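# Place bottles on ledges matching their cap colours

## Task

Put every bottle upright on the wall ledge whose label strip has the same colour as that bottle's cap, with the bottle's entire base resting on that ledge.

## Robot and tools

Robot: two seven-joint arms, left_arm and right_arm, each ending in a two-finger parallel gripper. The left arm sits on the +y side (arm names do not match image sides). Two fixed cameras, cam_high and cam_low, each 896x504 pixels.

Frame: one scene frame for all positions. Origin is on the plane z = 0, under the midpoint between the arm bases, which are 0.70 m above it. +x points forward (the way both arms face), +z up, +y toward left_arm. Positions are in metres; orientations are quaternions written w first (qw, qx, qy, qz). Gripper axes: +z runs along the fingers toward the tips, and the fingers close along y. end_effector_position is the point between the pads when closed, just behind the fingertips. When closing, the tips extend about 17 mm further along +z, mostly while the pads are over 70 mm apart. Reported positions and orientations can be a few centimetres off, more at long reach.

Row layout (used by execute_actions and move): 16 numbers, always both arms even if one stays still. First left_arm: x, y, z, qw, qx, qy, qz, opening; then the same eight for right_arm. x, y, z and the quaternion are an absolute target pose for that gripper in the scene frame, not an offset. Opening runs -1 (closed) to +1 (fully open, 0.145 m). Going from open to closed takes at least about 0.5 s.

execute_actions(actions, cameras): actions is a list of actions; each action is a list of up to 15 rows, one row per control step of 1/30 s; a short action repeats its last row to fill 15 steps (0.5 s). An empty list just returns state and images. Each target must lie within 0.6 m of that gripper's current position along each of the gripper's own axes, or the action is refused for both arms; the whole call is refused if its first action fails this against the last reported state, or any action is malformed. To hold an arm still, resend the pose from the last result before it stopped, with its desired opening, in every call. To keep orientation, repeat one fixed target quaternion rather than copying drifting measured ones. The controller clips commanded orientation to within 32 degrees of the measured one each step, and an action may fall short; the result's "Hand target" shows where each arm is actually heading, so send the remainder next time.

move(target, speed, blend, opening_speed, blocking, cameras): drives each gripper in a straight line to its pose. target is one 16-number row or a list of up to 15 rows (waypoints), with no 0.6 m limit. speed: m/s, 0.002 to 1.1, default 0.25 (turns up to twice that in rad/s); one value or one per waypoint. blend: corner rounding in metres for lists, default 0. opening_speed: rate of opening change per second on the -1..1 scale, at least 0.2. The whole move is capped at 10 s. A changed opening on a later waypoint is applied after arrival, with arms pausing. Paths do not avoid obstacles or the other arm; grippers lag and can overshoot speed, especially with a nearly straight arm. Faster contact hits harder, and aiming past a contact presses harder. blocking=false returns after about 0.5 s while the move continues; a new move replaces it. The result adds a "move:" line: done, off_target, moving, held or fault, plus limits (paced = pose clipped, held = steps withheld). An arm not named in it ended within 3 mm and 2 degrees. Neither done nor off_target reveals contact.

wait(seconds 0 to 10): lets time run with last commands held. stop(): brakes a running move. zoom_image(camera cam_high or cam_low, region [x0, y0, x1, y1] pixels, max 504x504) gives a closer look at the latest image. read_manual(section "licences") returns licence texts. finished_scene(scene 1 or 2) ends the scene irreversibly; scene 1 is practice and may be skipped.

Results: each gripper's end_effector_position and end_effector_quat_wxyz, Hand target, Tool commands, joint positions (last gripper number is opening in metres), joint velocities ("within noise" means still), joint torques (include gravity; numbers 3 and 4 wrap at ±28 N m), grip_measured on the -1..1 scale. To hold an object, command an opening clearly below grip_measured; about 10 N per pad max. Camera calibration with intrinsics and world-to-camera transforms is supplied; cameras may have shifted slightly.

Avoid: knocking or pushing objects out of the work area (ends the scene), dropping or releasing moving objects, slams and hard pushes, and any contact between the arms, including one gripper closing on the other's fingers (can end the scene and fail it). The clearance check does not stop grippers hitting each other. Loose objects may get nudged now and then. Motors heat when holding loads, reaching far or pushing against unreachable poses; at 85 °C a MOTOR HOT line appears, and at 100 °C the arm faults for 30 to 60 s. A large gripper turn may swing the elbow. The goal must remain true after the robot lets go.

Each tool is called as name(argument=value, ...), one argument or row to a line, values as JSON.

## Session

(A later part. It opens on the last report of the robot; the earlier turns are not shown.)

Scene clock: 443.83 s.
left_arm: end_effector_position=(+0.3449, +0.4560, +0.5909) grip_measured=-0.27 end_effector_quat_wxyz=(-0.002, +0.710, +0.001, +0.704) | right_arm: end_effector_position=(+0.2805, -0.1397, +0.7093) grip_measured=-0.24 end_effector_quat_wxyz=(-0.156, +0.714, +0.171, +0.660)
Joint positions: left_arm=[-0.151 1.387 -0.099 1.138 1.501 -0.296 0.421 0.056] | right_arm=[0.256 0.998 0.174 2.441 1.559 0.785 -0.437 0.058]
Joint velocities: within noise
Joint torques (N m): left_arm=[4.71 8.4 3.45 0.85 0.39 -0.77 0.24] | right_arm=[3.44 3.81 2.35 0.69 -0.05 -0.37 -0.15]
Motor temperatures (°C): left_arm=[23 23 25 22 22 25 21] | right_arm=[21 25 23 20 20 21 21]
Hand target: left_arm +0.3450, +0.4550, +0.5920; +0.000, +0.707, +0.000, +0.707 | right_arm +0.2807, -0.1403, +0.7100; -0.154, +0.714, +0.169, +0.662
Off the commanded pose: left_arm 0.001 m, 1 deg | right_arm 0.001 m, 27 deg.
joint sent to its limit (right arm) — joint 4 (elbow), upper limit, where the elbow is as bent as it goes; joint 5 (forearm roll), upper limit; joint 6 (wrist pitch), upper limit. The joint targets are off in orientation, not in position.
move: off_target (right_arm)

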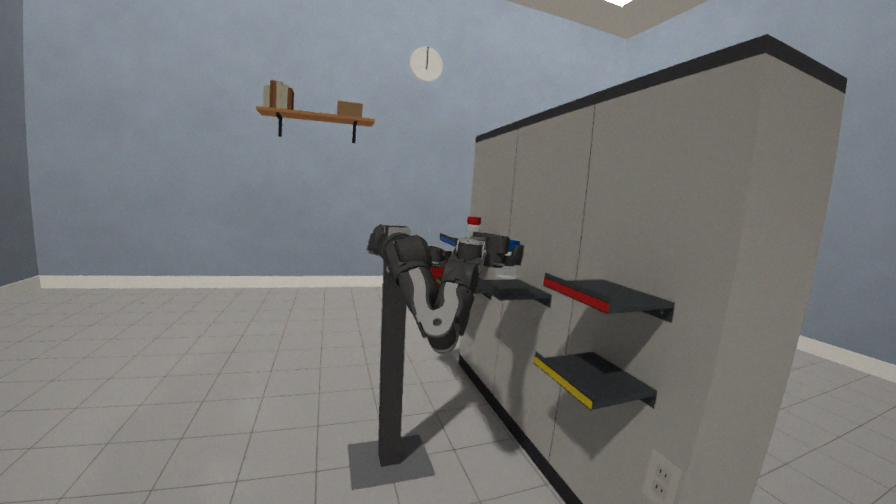

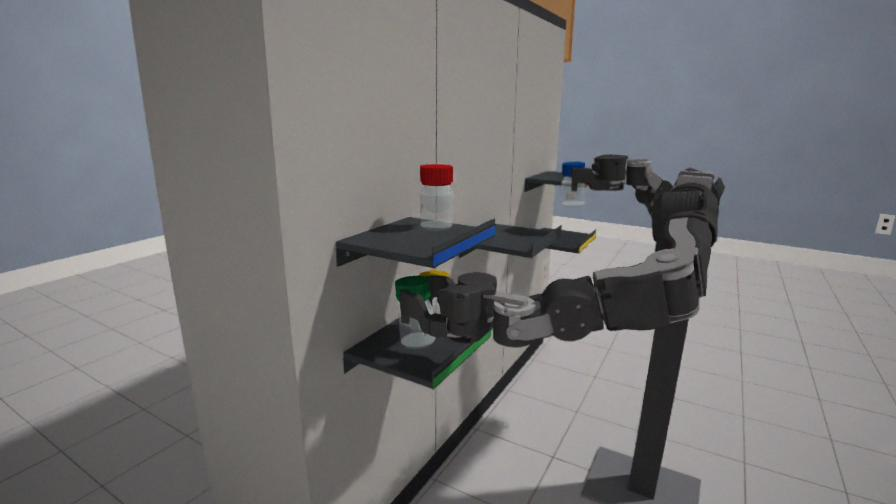

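move(
  target=[
    [0.345,0.455,0.555,0,0.7071,0,0.7071,-0.6,0.3,-0.14,0.70,0,0.7071,0,0.7071,-0.6],
  ],
  speed=0.06,
  cameras=[],
)

move(
  target=[
    [0.345,0.455,0.550,0,0.7071,0,0.7071,-0.6,0.3,-0.14,0.70,0,0.7071,0,0.7071,-0.6],
  ],
  speed=0.03,
  cameras=[],
)

move(
  target=[
    [0.345,0.455,0.546,0,0.7071,0,0.7071,-0.6,0.3,-0.14,0.70,0,0.7071,0,0.7071,-0.6],
  ],
  speed=0.03,
)

zoom_image(
  camera="cam_low",
  region=[320, 220, 520, 400],
)

Scene clock: 459.90 s.
left_arm: end_effector_position=(+0.3456, +0.4566, +0.5629) grip_measured=-0.27 end_effector_quat_wxyz=(-0.004, +0.698, -0.001, +0.716) | right_arm: end_effector_position=(+0.3012, -0.1403, +0.6999) grip_measured=-0.24 end_effector_quat_wxyz=(-0.097, +0.734, +0.100, +0.665)
Joint positions: left_arm=[-0.012 1.226 -0.138 1.034 1.346 -0.324 0.476 0.056] | right_arm=[0.467 0.891 -0.125 2.441 1.559 0.785 -0.827 0.058]
Joint velocities: within noise
Joint torques (N m): left_arm=[4.02 7.77 1.26 1.1 0.2 -0.11 0.16] | right_arm=[4.21 2.52 1.72 0.96 -0.18 -0.27 -0.17]
Motor temperatures (°C): left_arm=[24 25 25 21 22 25 21] | right_arm=[22 24 23 20 20 20 21]
Hand target: left_arm +0.3448, +0.4550, +0.5551; +0.000, +0.707, +0.000, +0.707 | right_arm +0.3013, -0.1403, +0.7002; -0.096, +0.734, +0.100, +0.665
Off the commanded pose: left_arm 0.008 m, 2 deg | right_arm 0.001 m, 17 deg.
joint sent to its limit (right arm) — joint 4 (elbow), upper limit, where the elbow is as bent as it goes; joint 5 (forearm roll), upper limit; joint 6 (wrist pitch), upper limit. The joint targets are off in orientation, not in position.
move: off_target (left_arm, right_arm)
No camera images: "cameras" was empty.

Scene clock: 465.23 s.
left_arm: end_effector_position=(+0.3459, +0.4566, +0.5616) grip_measured=-0.27 end_effector_quat_wxyz=(-0.004, +0.692, -0.002, +0.722) | right_arm: end_effector_position=(+0.3019, -0.1404, +0.6997) grip_measured=-0.24 end_effector_quat_wxyz=(-0.094, +0.735, +0.096, +0.665)
Joint positions: left_arm=[0.09 1.301 -0.401 1.017 1.506 -0.44 0.474 0.056] | right_arm=[0.476 0.884 -0.138 2.441 1.559 0.785 -0.846 0.058]
Joint velocities: within noise
Joint torques (N m): left_arm=[3.42 7.93 0.76 0.64 0.05 0.25 -0.01] | right_arm=[3.49 3.34 2.92 0.87 -0.19 -0.27 0.2]
Motor temperatures (°C): left_arm=[24 26 25 21 22 25 21] | right_arm=[22 24 23 20 20 20 21]
Hand target: left_arm +0.3446, +0.4549, +0.5502; +0.000, +0.707, +0.000, +0.707 | right_arm +0.3016, -0.1402, +0.7001; -0.095, +0.734, +0.098, +0.665
Off the commanded pose: left_arm 0.012 m, 3 deg | right_arm 0.002 m, 16 deg.
joint sent to its limit (right arm) — joint 4 (elbow), upper limit, where the elbow is as bent as it goes; joint 5 (forearm roll), upper limit; joint 6 (wrist pitch), upper limit. The joint targets are off in orientation, not in position.
move: off_target (left_arm, right_arm)
No camera images: "cameras" was empty.

Scene clock: 470.30 s.
left_arm: end_effector_position=(+0.3461, +0.4573, +0.5619) grip_measured=-0.27 end_effector_quat_wxyz=(-0.010, +0.687, -0.006, +0.726) | right_arm: end_effector_position=(+0.3020, -0.1398, +0.6989) grip_measured=-0.24 end_effector_quat_wxyz=(-0.094, +0.735, +0.097, +0.664)
Joint positions: left_arm=[0.203 1.339 -0.602 1.005 1.588 -0.511 0.473 0.056] | right_arm=[0.478 0.884 -0.143 2.441 1.559 0.785 -0.849 0.058]
Joint velocities: within noise
Joint torques (N m): left_arm=[2.78 6.71 0.25 0.08 0.29 0.58 0.09] | right_arm=[3.28 3.42 3.73 0.95 -0.18 -0.24 0.21]
Motor temperatures (°C): left_arm=[24 26 25 21 22 25 21] | right_arm=[22 24 23 20 20 20 21]
Hand target: left_arm +0.3445, +0.4547, +0.5462; +0.000, +0.707, +0.000, +0.707 | right_arm +0.3017, -0.1402, +0.7001; -0.094, +0.734, +0.098, +0.665
Off the commanded pose: left_arm 0.016 m, 3 deg | right_arm 0.002 m, 17 deg.
joint read past its limit (left arm) — joint 5 (forearm roll), upper limit.
joint sent to its limit (left arm) — joint 5 (forearm roll), upper limit. The joint targets still meet the commanded pose.
joint sent to its limit (right arm) — joint 4 (elbow), upper limit, where the elbow is as bent as it goes; joint 5 (forearm roll), upper limit; joint 6 (wrist pitch), upper limit. The joint targets are off in orientation, not in position.
move: off_target (left_arm, right_arm)

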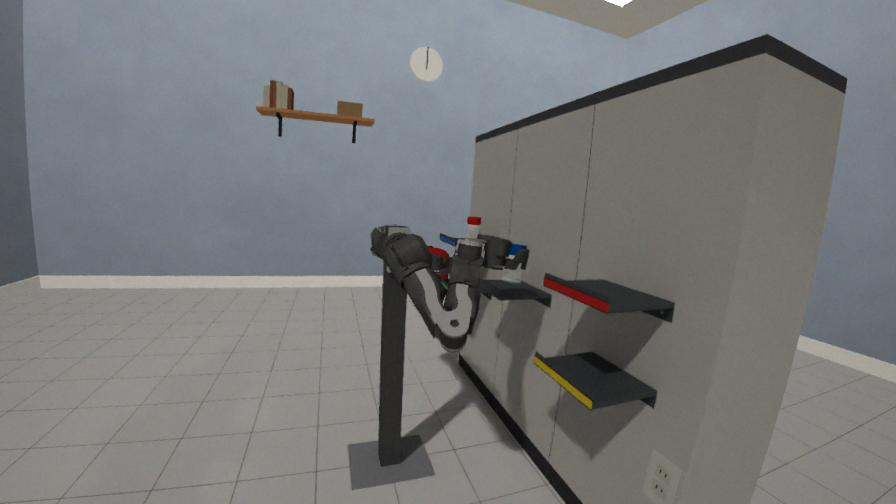

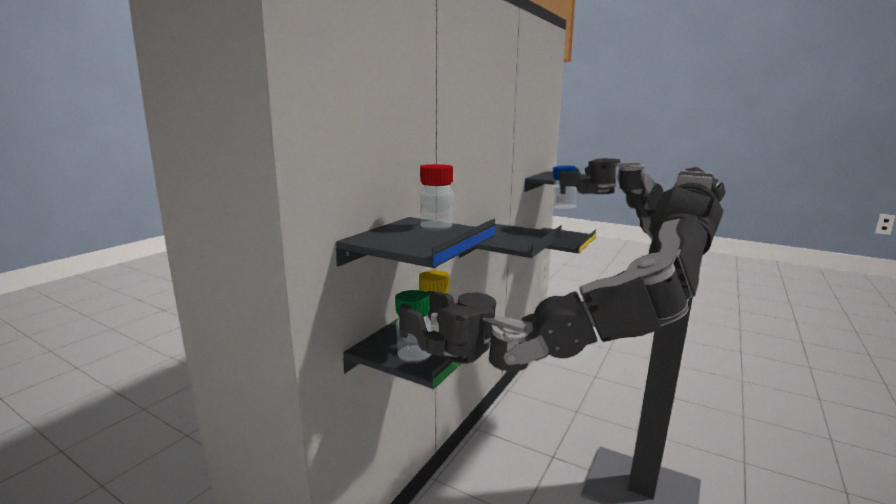

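Scaled by 2.520 from the camera's 896x504 image, which has a finer 1280x720 frame.

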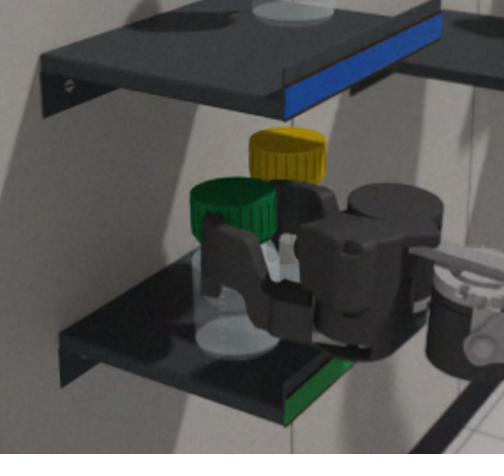

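move(
  target=[
    [0.345,0.455,0.563,0,0.7071,0,0.7071,-0.6,0.3,-0.1,0.70,0,0.7071,0,0.7071,-0.6],
  ],
  speed=0.06,
  cameras=[],
)

move(
  target=[
    [0.345,0.455,0.563,0,0.7071,0,0.7071,-0.05,0.3,-0.1,0.70,0,0.7071,0,0.7071,-0.6],
  ],
  speed=0.06,
  opening_speed=1,
)

zoom_image(
  camera="cam_low",
  region=[320, 220, 520, 400],
)

Scene clock: 485.80 s.
left_arm: end_effector_position=(+0.3452, +0.4545, +0.5626) grip_measured=-0.27 end_effector_quat_wxyz=(+0.001, +0.706, +0.001, +0.709) | right_arm: end_effector_position=(+0.3024, -0.0999, +0.6997) grip_measured=-0.24 end_effector_quat_wxyz=(-0.110, +0.731, +0.119, +0.663)
Joint positions: left_arm=[0.13 1.37 -0.522 1.055 1.588 -0.438 0.455 0.056] | right_arm=[0.667 0.757 -0.398 2.441 1.559 0.785 -1.008 0.058]
Joint velocities: within noise
Joint torques (N m): left_arm=[3.78 9.77 3.38 0.84 0.29 -0.43 0.04] | right_arm=[4.79 1.38 1.63 0.94 -0.24 -0.19 -0.15]
Motor temperatures (°C): left_arm=[23 26 24 21 22 25 21] | right_arm=[22 24 23 20 20 20 21]
Hand target: left_arm +0.3450, +0.4550, +0.5630; +0.000, +0.707, +0.000, +0.707 | right_arm +0.3024, -0.0998, +0.7001; -0.109, +0.731, +0.119, +0.663
Off the commanded pose: left_arm 0.001 m, 0 deg | right_arm 0.002 m, 19 deg.
joint read past its limit (left arm) — joint 5 (forearm roll), upper limit.
joint sent to its limit (left arm) — joint 5 (forearm roll), upper limit. The joint targets still meet the commanded pose.
joint sent to its limit (right arm) — joint 4 (elbow), upper limit, where the elbow is as bent as it goes; joint 5 (forearm roll), upper limit; joint 6 (wrist pitch), upper limit. The joint targets are off in orientation, not in position.
move: off_target (right_arm)
No camera images: "cameras" was empty.

Scene clock: 489.07 s.
left_arm: end_effector_position=(+0.3453, +0.4543, +0.5626) grip_measured=-0.05 end_effector_quat_wxyz=(+0.002, +0.706, +0.001, +0.708) | right_arm: end_effector_position=(+0.3017, -0.0979, +0.6988) grip_measured=-0.24 end_effector_quat_wxyz=(+0.003, +0.710, -0.004, +0.704)
Joint positions: left_arm=[0.13 1.37 -0.522 1.056 1.588 -0.437 0.455 0.072] | right_arm=[0.743 0.474 -0.726 2.44 1.295 0.75 -1.55 0.058]
Joint velocities: within noise
Joint torques (N m): left_arm=[3.81 9.72 3.38 0.68 0.29 -0.46 0.04] | right_arm=[4.21 -0.01 2.25 1.43 -0.67 0.16 -0.16]
Motor temperatures (°C): left_arm=[23 27 25 21 22 25 21] | right_arm=[22 24 23 20 20 20 21]
Hand target: left_arm +0.3450, +0.4551, +0.5630; +0.000, +0.707, +0.000, +0.707 | right_arm +0.3016, -0.0996, +0.7000; +0.007, +0.707, -0.007, +0.707
Off the commanded pose: left_arm 0.001 m, 0 deg | right_arm 0.003 m, 1 deg.
joint read past its limit (left arm) — joint 5 (forearm roll), upper limit.
joint sent to its limit (left arm) — joint 5 (forearm roll), upper limit. The joint targets still meet the commanded pose.
joint sent to its limit (right arm) — joint 4 (elbow), upper limit, where the elbow is as bent as it goes. The joint targets still meet the commanded pose.
move: done

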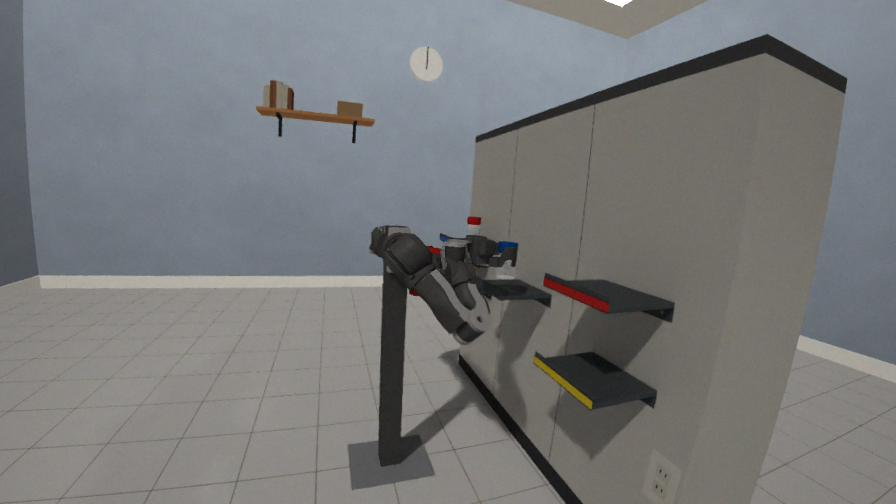

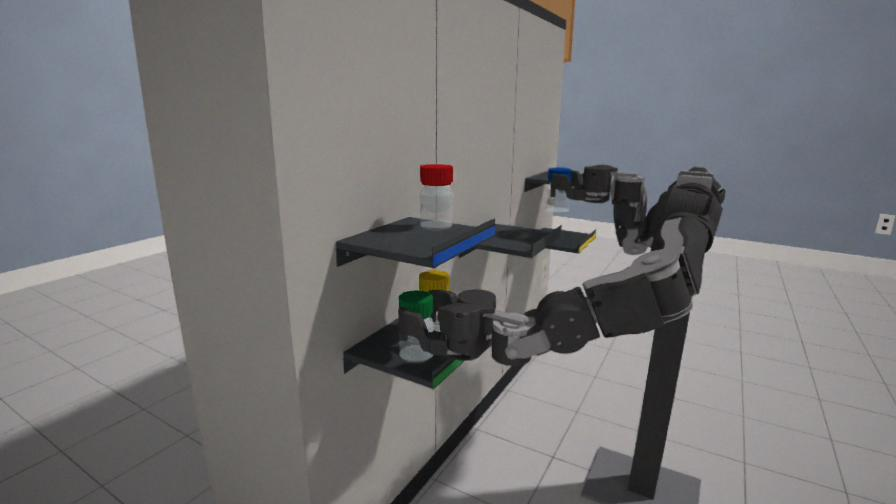

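Scaled by 2.520 from the camera's 896x504 image, which has a finer 1280x720 frame.

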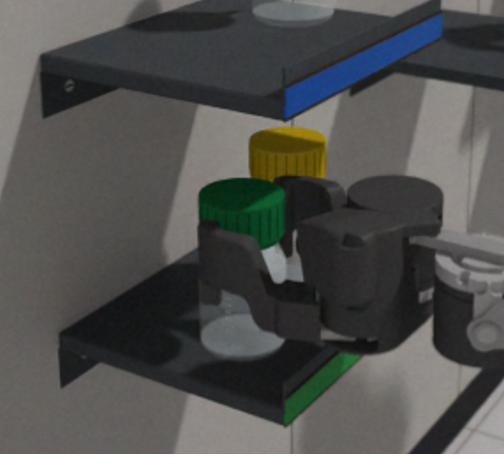

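move(
  target=[
    [0.22,0.455,0.565,0,0.7071,0,0.7071,-0.05,0.335,0.0,0.705,0,0.7071,0,0.7071,-0.6],
  ],
  speed=0.08,
)

zoom_image(
  camera="cam_low",
  region=[380, 120, 620, 380],
)

zoom_image(
  camera="cam_high",
  region=[430, 190, 680, 330],
)

Scene clock: 505.50 s.
left_arm: end_effector_position=(+0.2197, +0.4559, +0.5640) grip_measured=-0.05 end_effector_quat_wxyz=(-0.001, +0.708, +0.003, +0.706) | right_arm: end_effector_position=(+0.3354, +0.0003, +0.7027) grip_measured=-0.24 end_effector_quat_wxyz=(-0.001, +0.711, +0.001, +0.703)
Joint positions: left_arm=[-1.197 1.037 0.83 1.397 1.445 -0.432 0.603 0.072] | right_arm=[0.881 0.018 -0.931 2.027 1.049 0.756 -1.563 0.058]
Joint velocities: within noise
Joint torques (N m): left_arm=[-0.04 3.36 3.51 1.47 0.37 -0.54 0.24] | right_arm=[6.08 -1.49 1.52 2.22 -0.66 -0.09 0.03]
Motor temperatures (°C): left_arm=[23 28 26 21 22 25 21] | right_arm=[23 24 23 20 21 20 21]
Hand target: left_arm +0.2200, +0.4550, +0.5649; +0.000, +0.707, +0.000, +0.707 | right_arm +0.3350, +0.0001, +0.7050; +0.000, +0.707, +0.000, +0.707
Off the commanded pose: left_arm 0.001 m, 0 deg | right_arm 0.002 m, 1 deg.
move: done

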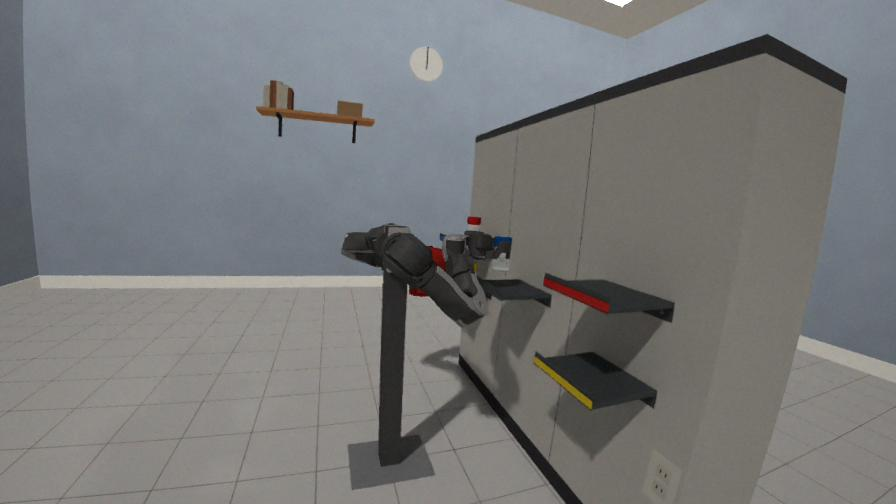

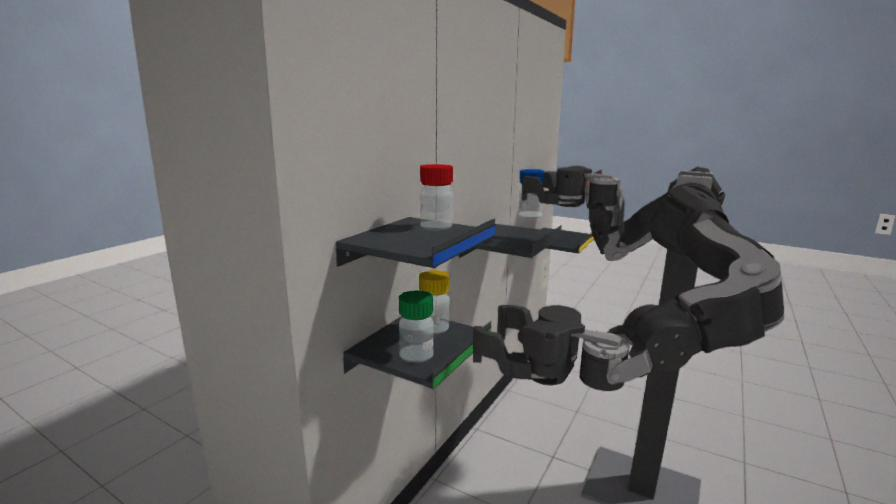

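Scaled by 1.938 from the camera's 896x504 image, which has a finer 1280x720 frame.

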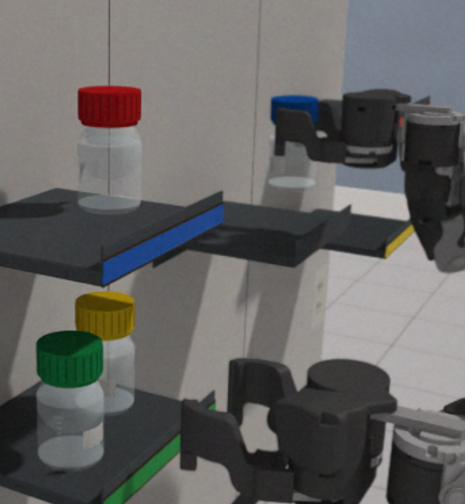

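Scaled by 2.016 from the camera's 896x504 image, which has a finer 1280x720 frame.

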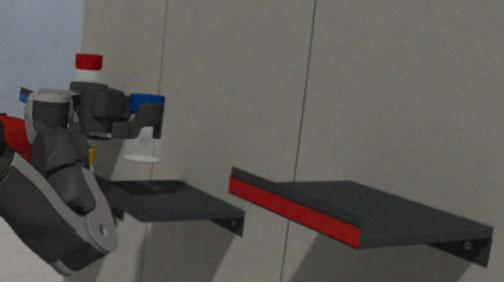

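move(
  target=[
    [0.22,0.455,0.565,0,0.7071,0,0.7071,-0.05,0.375,0.0,0.705,0,0.7071,0,0.7071,-0.6],
    [0.22,0.455,0.565,0,0.7071,0,0.7071,-0.05,0.375,0.0,0.664,0,0.7071,0,0.7071,-0.6],
  ],
  speed=0.08,
  cameras=[],
)

move(
  target=[
    [0.22,0.455,0.565,0,0.7071,0,0.7071,-0.05,0.375,0.0,0.656,0,0.7071,0,0.7071,-0.6],
  ],
  speed=0.03,
)

zoom_image(
  camera="cam_low",
  region=[450, 150, 620, 270],
)

zoom_image(
  camera="cam_high",
  region=[430, 220, 570, 320],
)

Scene clock: 519.97 s.
left_arm: end_effector_position=(+0.2197, +0.4559, +0.5640) grip_measured=-0.05 end_effector_quat_wxyz=(-0.001, +0.708, +0.003, +0.706) | right_arm: end_effector_position=(+0.3752, -0.0008, +0.6612) grip_measured=-0.24 end_effector_quat_wxyz=(+0.001, +0.712, -0.001, +0.702)
Joint positions: left_arm=[-1.197 1.037 0.83 1.397 1.445 -0.432 0.603 0.072] | right_arm=[0.898 0.147 -1.035 1.843 0.971 0.499 -1.359 0.058]
Joint velocities: within noise
Joint torques (N m): left_arm=[-0.04 3.49 3.51 1.26 0.37 -0.54 0.23] | right_arm=[7 -1.31 2.04 2.51 -0.75 -0.26 0.15]
Motor temperatures (°C): left_arm=[23 26 26 21 22 25 21] | right_arm=[23 24 23 20 21 20 21]
Hand target: left_arm +0.2200, +0.4550, +0.5649; +0.000, +0.707, +0.000, +0.707 | right_arm +0.3750, +0.0000, +0.6641; +0.000, +0.707, +0.000, +0.707
Off the commanded pose: left_arm 0.001 m, 0 deg | right_arm 0.003 m, 1 deg.
move: done
No camera images: "cameras" was empty.

Scene clock: 520.77 s.
left_arm: end_effector_position=(+0.2197, +0.4559, +0.5640) grip_measured=-0.05 end_effector_quat_wxyz=(-0.001, +0.708, +0.003, +0.706) | right_arm: end_effector_position=(+0.3750, -0.0004, +0.6550) grip_measured=-0.24 end_effector_quat_wxyz=(+0.000, +0.710, -0.001, +0.704)
Joint positions: left_arm=[-1.197 1.037 0.83 1.397 1.445 -0.432 0.603 0.072] | right_arm=[0.894 0.163 -1.063 1.838 0.963 0.461 -1.355 0.058]
Joint velocities: within noise
Joint torques (N m): left_arm=[-0.04 3.49 3.49 1.26 0.37 -0.54 0.24] | right_arm=[6.26 -1.17 2.09 2.28 -0.73 -0.26 0.12]
Motor temperatures (°C): left_arm=[23 26 26 21 22 25 21] | right_arm=[24 24 23 20 21 20 21]
Hand target: left_arm +0.2200, +0.4550, +0.5649; +0.000, +0.707, +0.000, +0.707 | right_arm +0.3750, +0.0001, +0.6561; +0.000, +0.707, +0.000, +0.707
Off the commanded pose: left_arm 0.001 m, 0 deg | right_arm 0.001 m, 1 deg.
move: done

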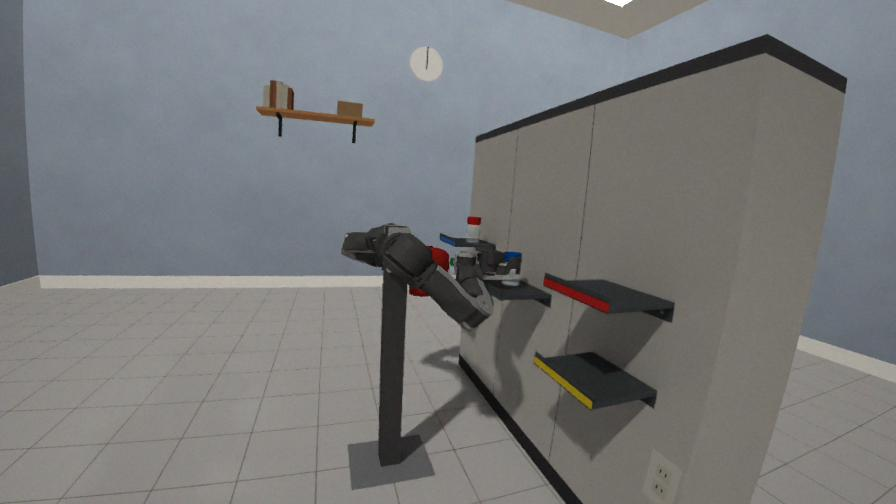

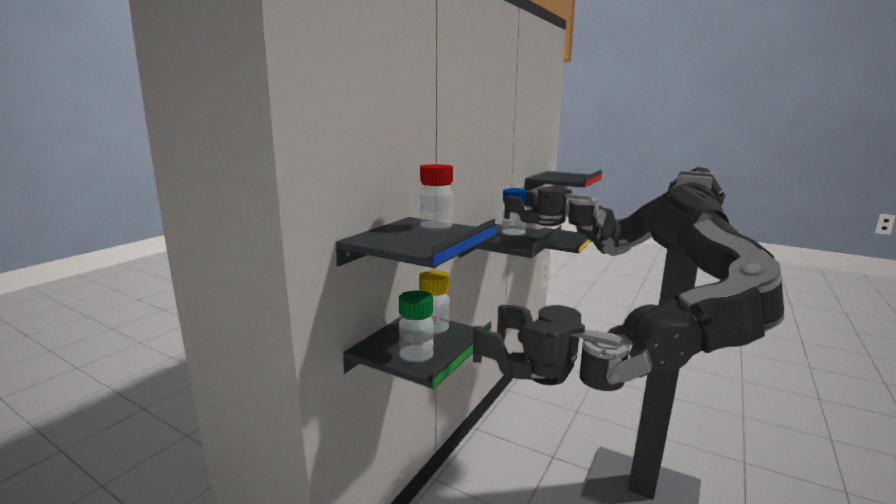

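Scaled by 2.965 from the camera's 896x504 image, which has a finer 1280x720 frame.

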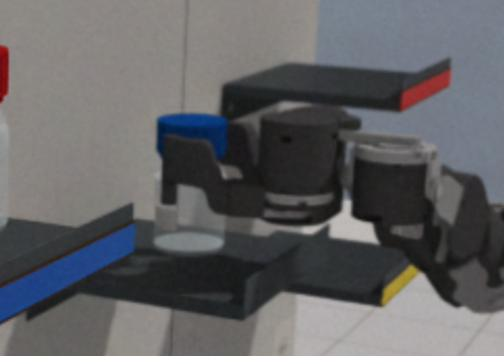

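Scaled by 3.600 from the camera's 896x504 image, which has a finer 1280x720 frame.

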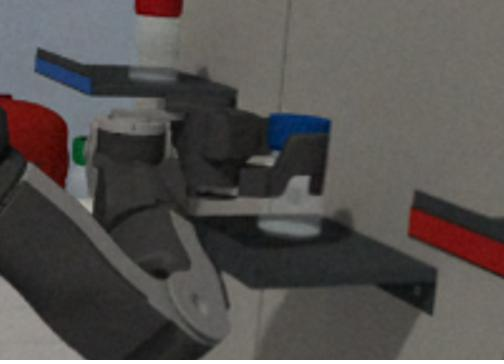

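move(
  target=[
    [0.22,0.455,0.565,0,0.7071,0,0.7071,-0.05,0.375,0.0,0.65,0,0.7071,0,0.7071,-0.6],
  ],
  speed=0.02,
  cameras=[],
)

move(
  target=[
    [0.22,0.455,0.565,0,0.7071,0,0.7071,-0.05,0.375,0.0,0.645,0,0.7071,0,0.7071,-0.6],
  ],
  speed=0.02,
  cameras=[],
)

Scene clock: 528.73 s.
left_arm: end_effector_position=(+0.2197, +0.4559, +0.5640) grip_measured=-0.05 end_effector_quat_wxyz=(-0.001, +0.708, +0.003, +0.706) | right_arm: end_effector_position=(+0.3751, -0.0005, +0.6492) grip_measured=-0.24 end_effector_quat_wxyz=(+0.001, +0.710, -0.001, +0.704)
Joint positions: left_arm=[-1.197 1.037 0.83 1.397 1.445 -0.432 0.603 0.072] | right_arm=[0.893 0.175 -1.087 1.833 0.96 0.431 -1.355 0.058]
Joint velocities: within noise
Joint torques (N m): left_arm=[-0.04 3.49 3.51 1.28 0.37 -0.54 0.24] | right_arm=[6.05 -1.25 2.1 2.24 -0.73 -0.25 0.13]
Motor temperatures (°C): left_arm=[23 25 26 21 22 25 21] | right_arm=[24 24 23 20 21 20 21]
Hand target: left_arm +0.2200, +0.4550, +0.5649; +0.000, +0.707, +0.000, +0.707 | right_arm +0.3750, +0.0000, +0.6501; +0.000, +0.707, +0.000, +0.707
Off the commanded pose: left_arm 0.001 m, 0 deg | right_arm 0.001 m, 0 deg.
move: done
No camera images: "cameras" was empty.

Scene clock: 529.50 s.
left_arm: end_effector_position=(+0.2197, +0.4559, +0.5640) grip_measured=-0.05 end_effector_quat_wxyz=(-0.001, +0.708, +0.003, +0.706) | right_arm: end_effector_position=(+0.3748, -0.0009, +0.6483) grip_measured=-0.24 end_effector_quat_wxyz=(+0.000, +0.705, -0.003, +0.710)
Joint positions: left_arm=[-1.197 1.037 0.83 1.397 1.445 -0.432 0.603 0.072] | right_arm=[0.889 0.181 -1.099 1.83 0.94 0.408 -1.351 0.058]
Joint velocities: within noise
Joint torques (N m): left_arm=[-0.04 3.49 3.49 1.26 0.37 -0.54 0.24] | right_arm=[4.97 -1.04 2.07 1.7 -0.41 -0.11 0.17]
Motor temperatures (°C): left_arm=[23 25 26 21 22 25 21] | right_arm=[24 24 23 20 21 20 21]
Hand target: left_arm +0.2200, +0.4550, +0.5649; +0.000, +0.707, +0.000, +0.707 | right_arm +0.3750, -0.0001, +0.6450; +0.000, +0.707, +0.000, +0.707
Off the commanded pose: left_arm 0.001 m, 0 deg | right_arm 0.003 m, 1 deg.
move: done
No camera images: "cameras" was empty.

move(
  target=[
    [0.22,0.455,0.565,0,0.7071,0,0.7071,-0.05,0.375,0.0,0.648,0,0.7071,0,0.7071,-0.6],
    [0.22,0.455,0.565,0,0.7071,0,0.7071,-0.05,0.375,0.0,0.648,0,0.7071,0,0.7071,0.3],
  ],
  speed=0.05,
  opening_speed=1,
)

move(
  target=[
    [0.22,0.45,0.45,0,0.7071,0,0.7071,1,0.30,-0.01,0.652,0,0.7071,0,0.7071,0.3],
    [0.22,0.32,0.42,0,0.7071,0,0.7071,1,0.29,-0.2,0.60,0,0.7071,0,0.7071,0.3],
    [0.28,0.2,0.42,0,0.7071,0,0.7071,1,0.25,-0.22,0.60,0,0.7071,0,0.7071,0.3],
  ],
  speed=0.15,
)

Scene clock: 548.50 s.
left_arm: end_effector_position=(+0.2197, +0.4559, +0.5640) grip_measured=-0.05 end_effector_quat_wxyz=(-0.001, +0.708, +0.003, +0.706) | right_arm: end_effector_position=(+0.3748, -0.0002, +0.6475) grip_measured=+0.30 end_effector_quat_wxyz=(-0.001, +0.707, -0.001, +0.707)
Joint positions: left_arm=[-1.197 1.037 0.83 1.397 1.445 -0.432 0.603 0.072] | right_arm=[0.89 0.18 -1.099 1.83 0.949 0.413 -1.352 0.098]
Joint velocities: within noise
Joint torques (N m): left_arm=[-0.01 3.49 3.49 1.26 0.37 -0.54 0.24] | right_arm=[6.4 -1.52 3.07 2.29 -0.41 0.06 0.01]
Motor temperatures (°C): left_arm=[22 25 27 21 22 25 21] | right_arm=[24 24 23 20 21 20 21]
Hand target: left_arm +0.2200, +0.4550, +0.5649; +0.000, +0.707, +0.000, +0.707 | right_arm +0.3750, +0.0000, +0.6481; +0.000, +0.707, +0.000, +0.707
Off the commanded pose: left_arm 0.001 m, 0 deg | right_arm 0.001 m, 0 deg.
move: done

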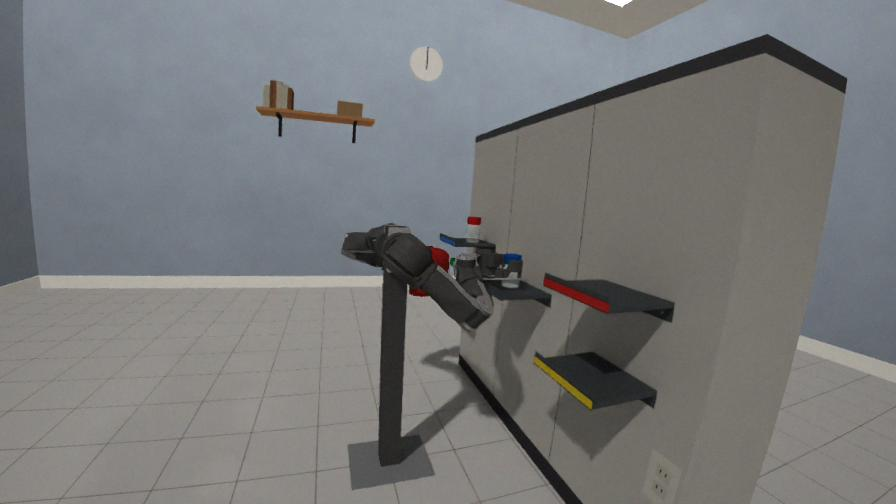

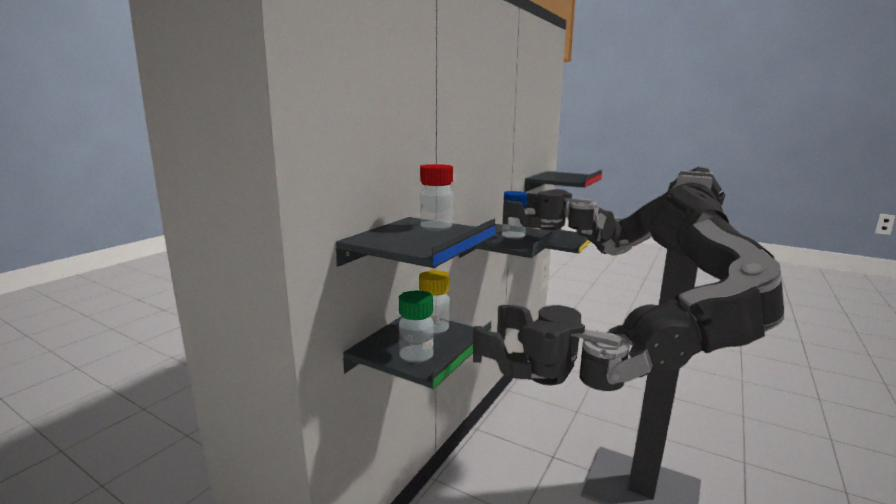

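Scene clock: 552.00 s.
left_arm: end_effector_position=(+0.2803, +0.1987, +0.4205) grip_measured=+1.00 end_effector_quat_wxyz=(+0.003, +0.706, -0.001, +0.708) | right_arm: end_effector_position=(+0.2510, -0.2195, +0.6002) grip_measured=+0.30 end_effector_quat_wxyz=(-0.006, +0.699, +0.007, +0.715)
Joint positions: left_arm=[-0.379 0.423 -0.212 1.6 0.332 -0.435 -0.22 0.145] | right_arm=[0.018 1.703 -0.907 2.44 0.867 -0.651 -1.033 0.098]
Joint velocities: within noise
Joint torques (N m): left_arm=[1.49 2.15 1.11 4.96 -0.04 -0.53 -0.04] | right_arm=[1.41 5.47 1.37 2.24 -0.37 -0.37 -0.16]
Motor temperatures (°C): left_arm=[22 25 26 21 22 25 21] | right_arm=[23 24 23 20 21 20 21]
Hand target: left_arm +0.2800, +0.2001, +0.4200; +0.000, +0.707, +0.000, +0.707 | right_arm +0.2504, -0.2202, +0.5997; -0.005, +0.700, +0.005, +0.714
Off the commanded pose: left_arm 0.001 m, 0 deg | right_arm 0.001 m, 2 deg.
joint sent to its limit (right arm) — joint 4 (elbow), upper limit, where the elbow is as bent as it goes. The joint targets still meet the commanded pose.
move: done

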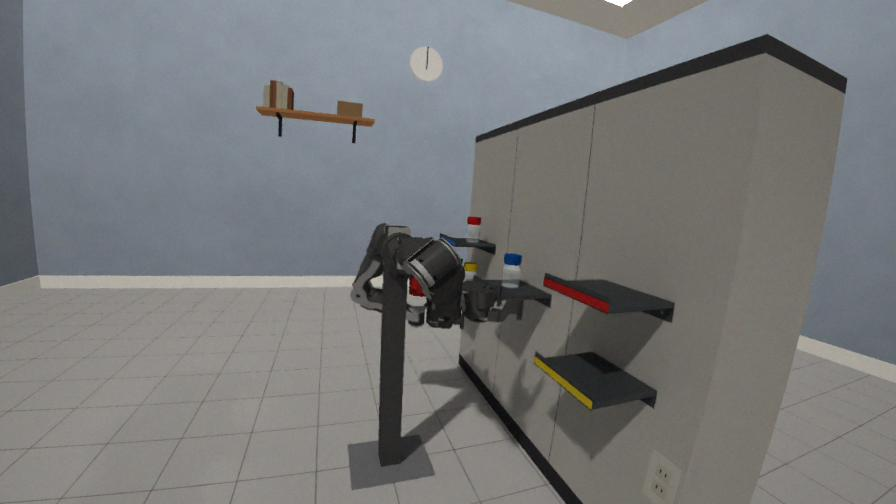

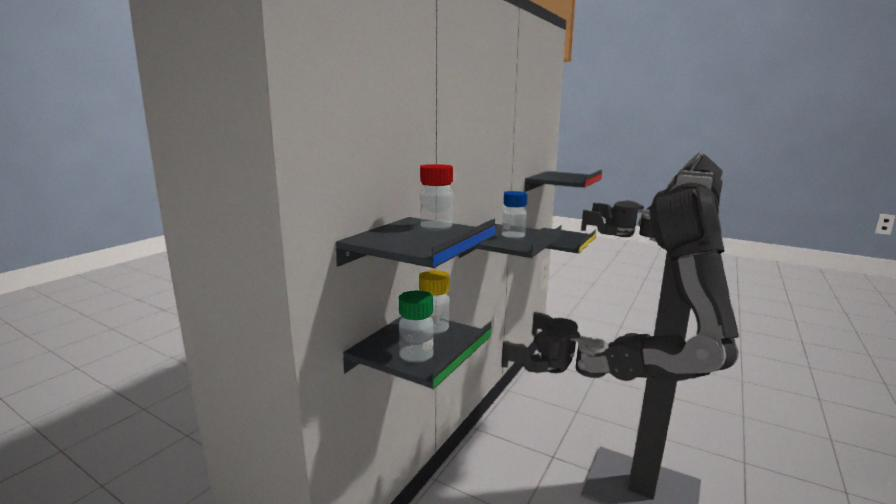

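move(
  target=[
    [0.29,0.12,0.60,0,0.7071,0,0.7071,1,0.25,-0.30,0.60,0,0.7071,0,0.7071,0.3],
    [0.30,0.0,0.648,0,0.7071,0,0.7071,1,0.25,-0.33,0.60,0,0.7071,0,0.7071,0.3],
  ],
  speed=0.15,
  blend=[0.03,0],
)

zoom_image(
  camera="cam_low",
  region=[450, 150, 620, 270],
)

zoom_image(
  camera="cam_high",
  region=[430, 220, 570, 320],
)

Scene clock: 565.83 s.
left_arm: end_effector_position=(+0.3005, -0.0007, +0.6474) grip_measured=+1.00 end_effector_quat_wxyz=(+0.002, +0.708, +0.000, +0.706) | right_arm: end_effector_position=(+0.2508, -0.3301, +0.6005) grip_measured=+0.30 end_effector_quat_wxyz=(+0.003, +0.715, +0.000, +0.699)
Joint positions: left_arm=[0.414 -0.04 -0.955 2.127 0.453 0.782 -1.248 0.145] | right_arm=[0.758 1.978 -1.57 2.099 1.445 -0.782 -0.177 0.098]
Joint velocities: within noise
Joint torques (N m): left_arm=[5.66 -1.86 0.03 4.27 -0.19 -0.22 -0.04] | right_arm=[1.33 5.29 2 0.69 0.09 -0.53 0.18]
Motor temperatures (°C): left_arm=[23 24 26 22 21 25 21] | right_arm=[22 24 23 20 21 20 21]
Hand target: left_arm +0.3000, +0.0000, +0.6480; +0.000, +0.707, +0.000, +0.707 | right_arm +0.2502, -0.3300, +0.6001; +0.001, +0.715, +0.000, +0.699
Off the commanded pose: left_arm 0.001 m, 0 deg | right_arm 0.001 m, 1 deg.
joint sent to its limit (left arm) — joint 6 (wrist pitch), upper limit. The joint targets still meet the commanded pose.
joint sent to its limit (right arm) — joint 3 (upper arm roll), lower limit; joint 6 (wrist pitch), lower limit. The joint targets still meet the commanded pose.
move: done

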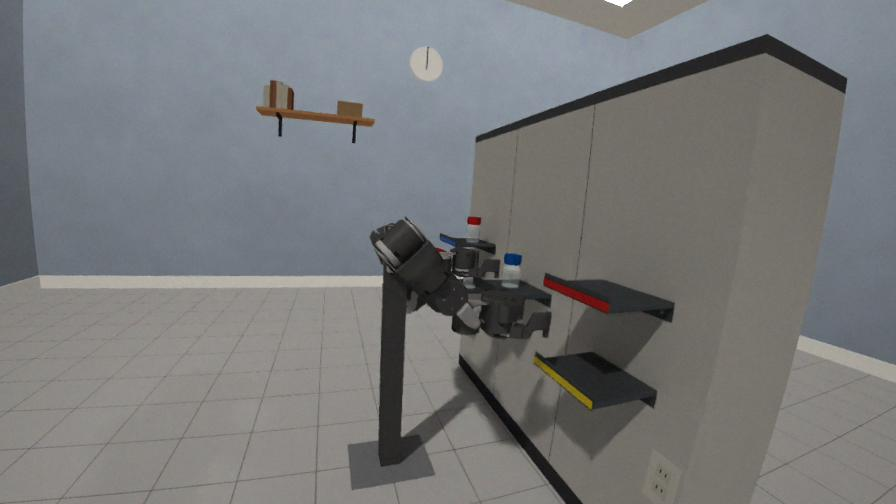

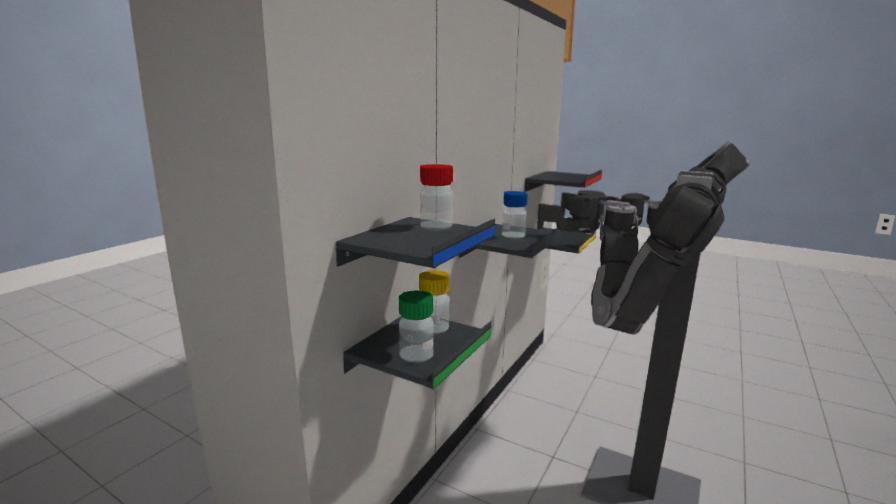

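Scaled by 2.965 from the camera's 896x504 image, which has a finer 1280x720 frame.

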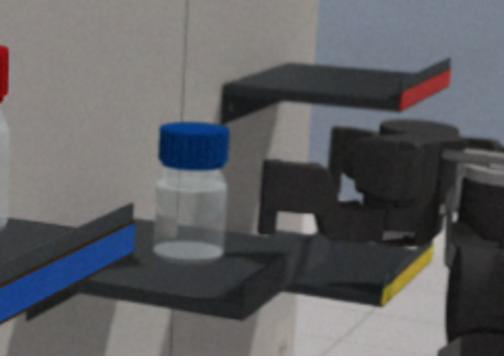

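Scaled by 3.600 from the camera's 896x504 image, which has a finer 1280x720 frame.

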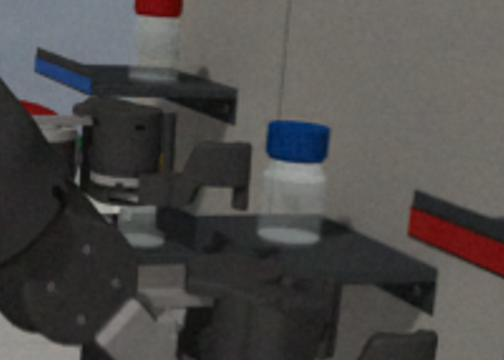

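move(
  target=[
    [0.375,0.0,0.648,0,0.7071,0,0.7071,1,0.26,-0.24,0.60,0,0.7071,0,0.7071,0.5],
  ],
  speed=0.1,
  cameras=[],
)

move(
  target=[
    [0.375,0.0,0.648,0,0.7071,0,0.7071,-0.6,0.27,-0.23,0.42,0,0.7071,0,0.7071,0.5],
  ],
  speed=0.15,
  opening_speed=1,
)

zoom_image(
  camera="cam_low",
  region=[450, 150, 620, 270],
)

Scene clock: 577.63 s.
left_arm: end_effector_position=(+0.3744, +0.0004, +0.6488) grip_measured=+1.00 end_effector_quat_wxyz=(-0.001, +0.707, +0.002, +0.708) | right_arm: end_effector_position=(+0.2598, -0.2387, +0.5998) grip_measured=+0.50 end_effector_quat_wxyz=(-0.004, +0.707, +0.000, +0.707)
Joint positions: left_arm=[0.619 -0.017 -0.809 1.832 0.542 0.651 -1.067 0.145] | right_arm=[0.783 1.731 -1.57 2.383 1.03 -0.602 -0.816 0.112]
Joint velocities: within noise
Joint torques (N m): left_arm=[7.42 -1.78 0.99 3.32 -0.18 -0.44 0.24] | right_arm=[1.78 4.13 2.66 1.65 -0.32 -0.2 -0.15]
Motor temperatures (°C): left_arm=[23 24 25 22 22 25 21] | right_arm=[22 24 23 20 20 20 21]
Hand target: left_arm +0.3750, +0.0000, +0.6480; +0.000, +0.707, +0.000, +0.707 | right_arm +0.2600, -0.2400, +0.5999; +0.000, +0.707, +0.000, +0.707
Off the commanded pose: left_arm 0.001 m, 0 deg | right_arm 0.001 m, 0 deg.
move: done
No camera images: "cameras" was empty.

Scene clock: 579.43 s.
left_arm: end_effector_position=(+0.3744, +0.0004, +0.6489) grip_measured=-0.24 end_effector_quat_wxyz=(-0.001, +0.706, +0.002, +0.708) | right_arm: end_effector_position=(+0.2695, -0.2304, +0.4198) grip_measured=+0.50 end_effector_quat_wxyz=(+0.001, +0.708, -0.002, +0.706)
Joint positions: left_arm=[0.619 -0.016 -0.809 1.832 0.542 0.649 -1.066 0.057] | right_arm=[-0.033 0.974 -1.007 1.587 0.628 -0.785 -0.765 0.112]
Joint velocities: within noise
Joint torques (N m): left_arm=[7.42 -1.86 0.98 3.34 -0.2 -0.4 0.21] | right_arm=[1.91 4.21 2.82 2.11 -0.25 -0.34 0.18]
Motor temperatures (°C): left_arm=[24 24 25 22 22 25 21] | right_arm=[22 24 23 20 20 20 21]
Hand target: left_arm +0.3750, +0.0000, +0.6480; +0.000, +0.707, +0.000, +0.707 | right_arm +0.2700, -0.2300, +0.4201; +0.000, +0.707, +0.000, +0.707
Off the commanded pose: left_arm 0.001 m, 0 deg | right_arm 0.001 m, 0 deg.
joint read past its limit (right arm) — joint 6 (wrist pitch), lower limit.
joint sent to its limit (right arm) — joint 6 (wrist pitch), lower limit. The joint targets still meet the commanded pose.
move: done

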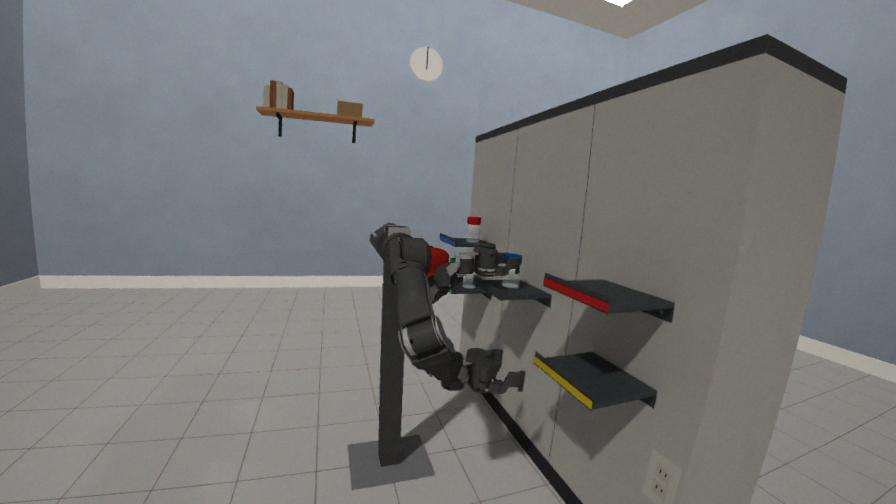

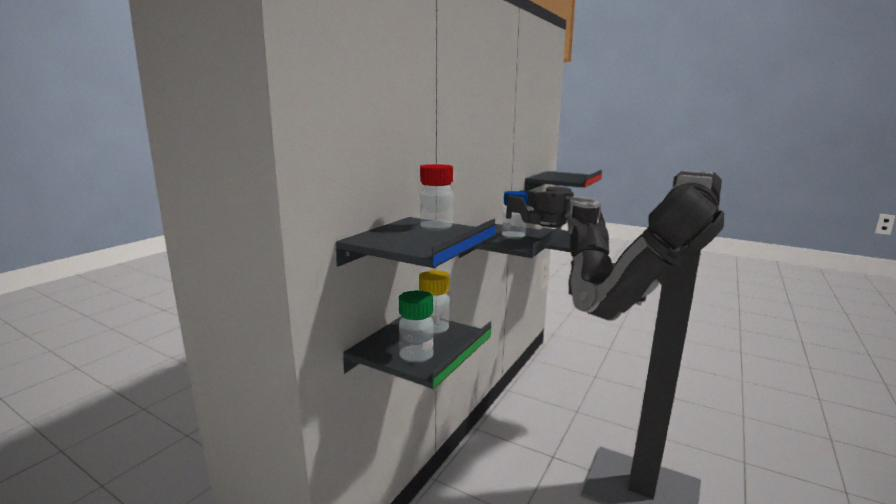

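Scaled by 2.965 from the camera's 896x504 image, which has a finer 1280x720 frame.

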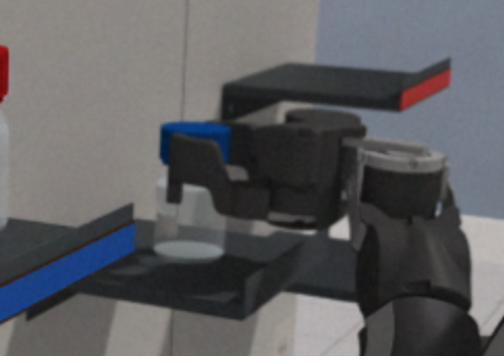

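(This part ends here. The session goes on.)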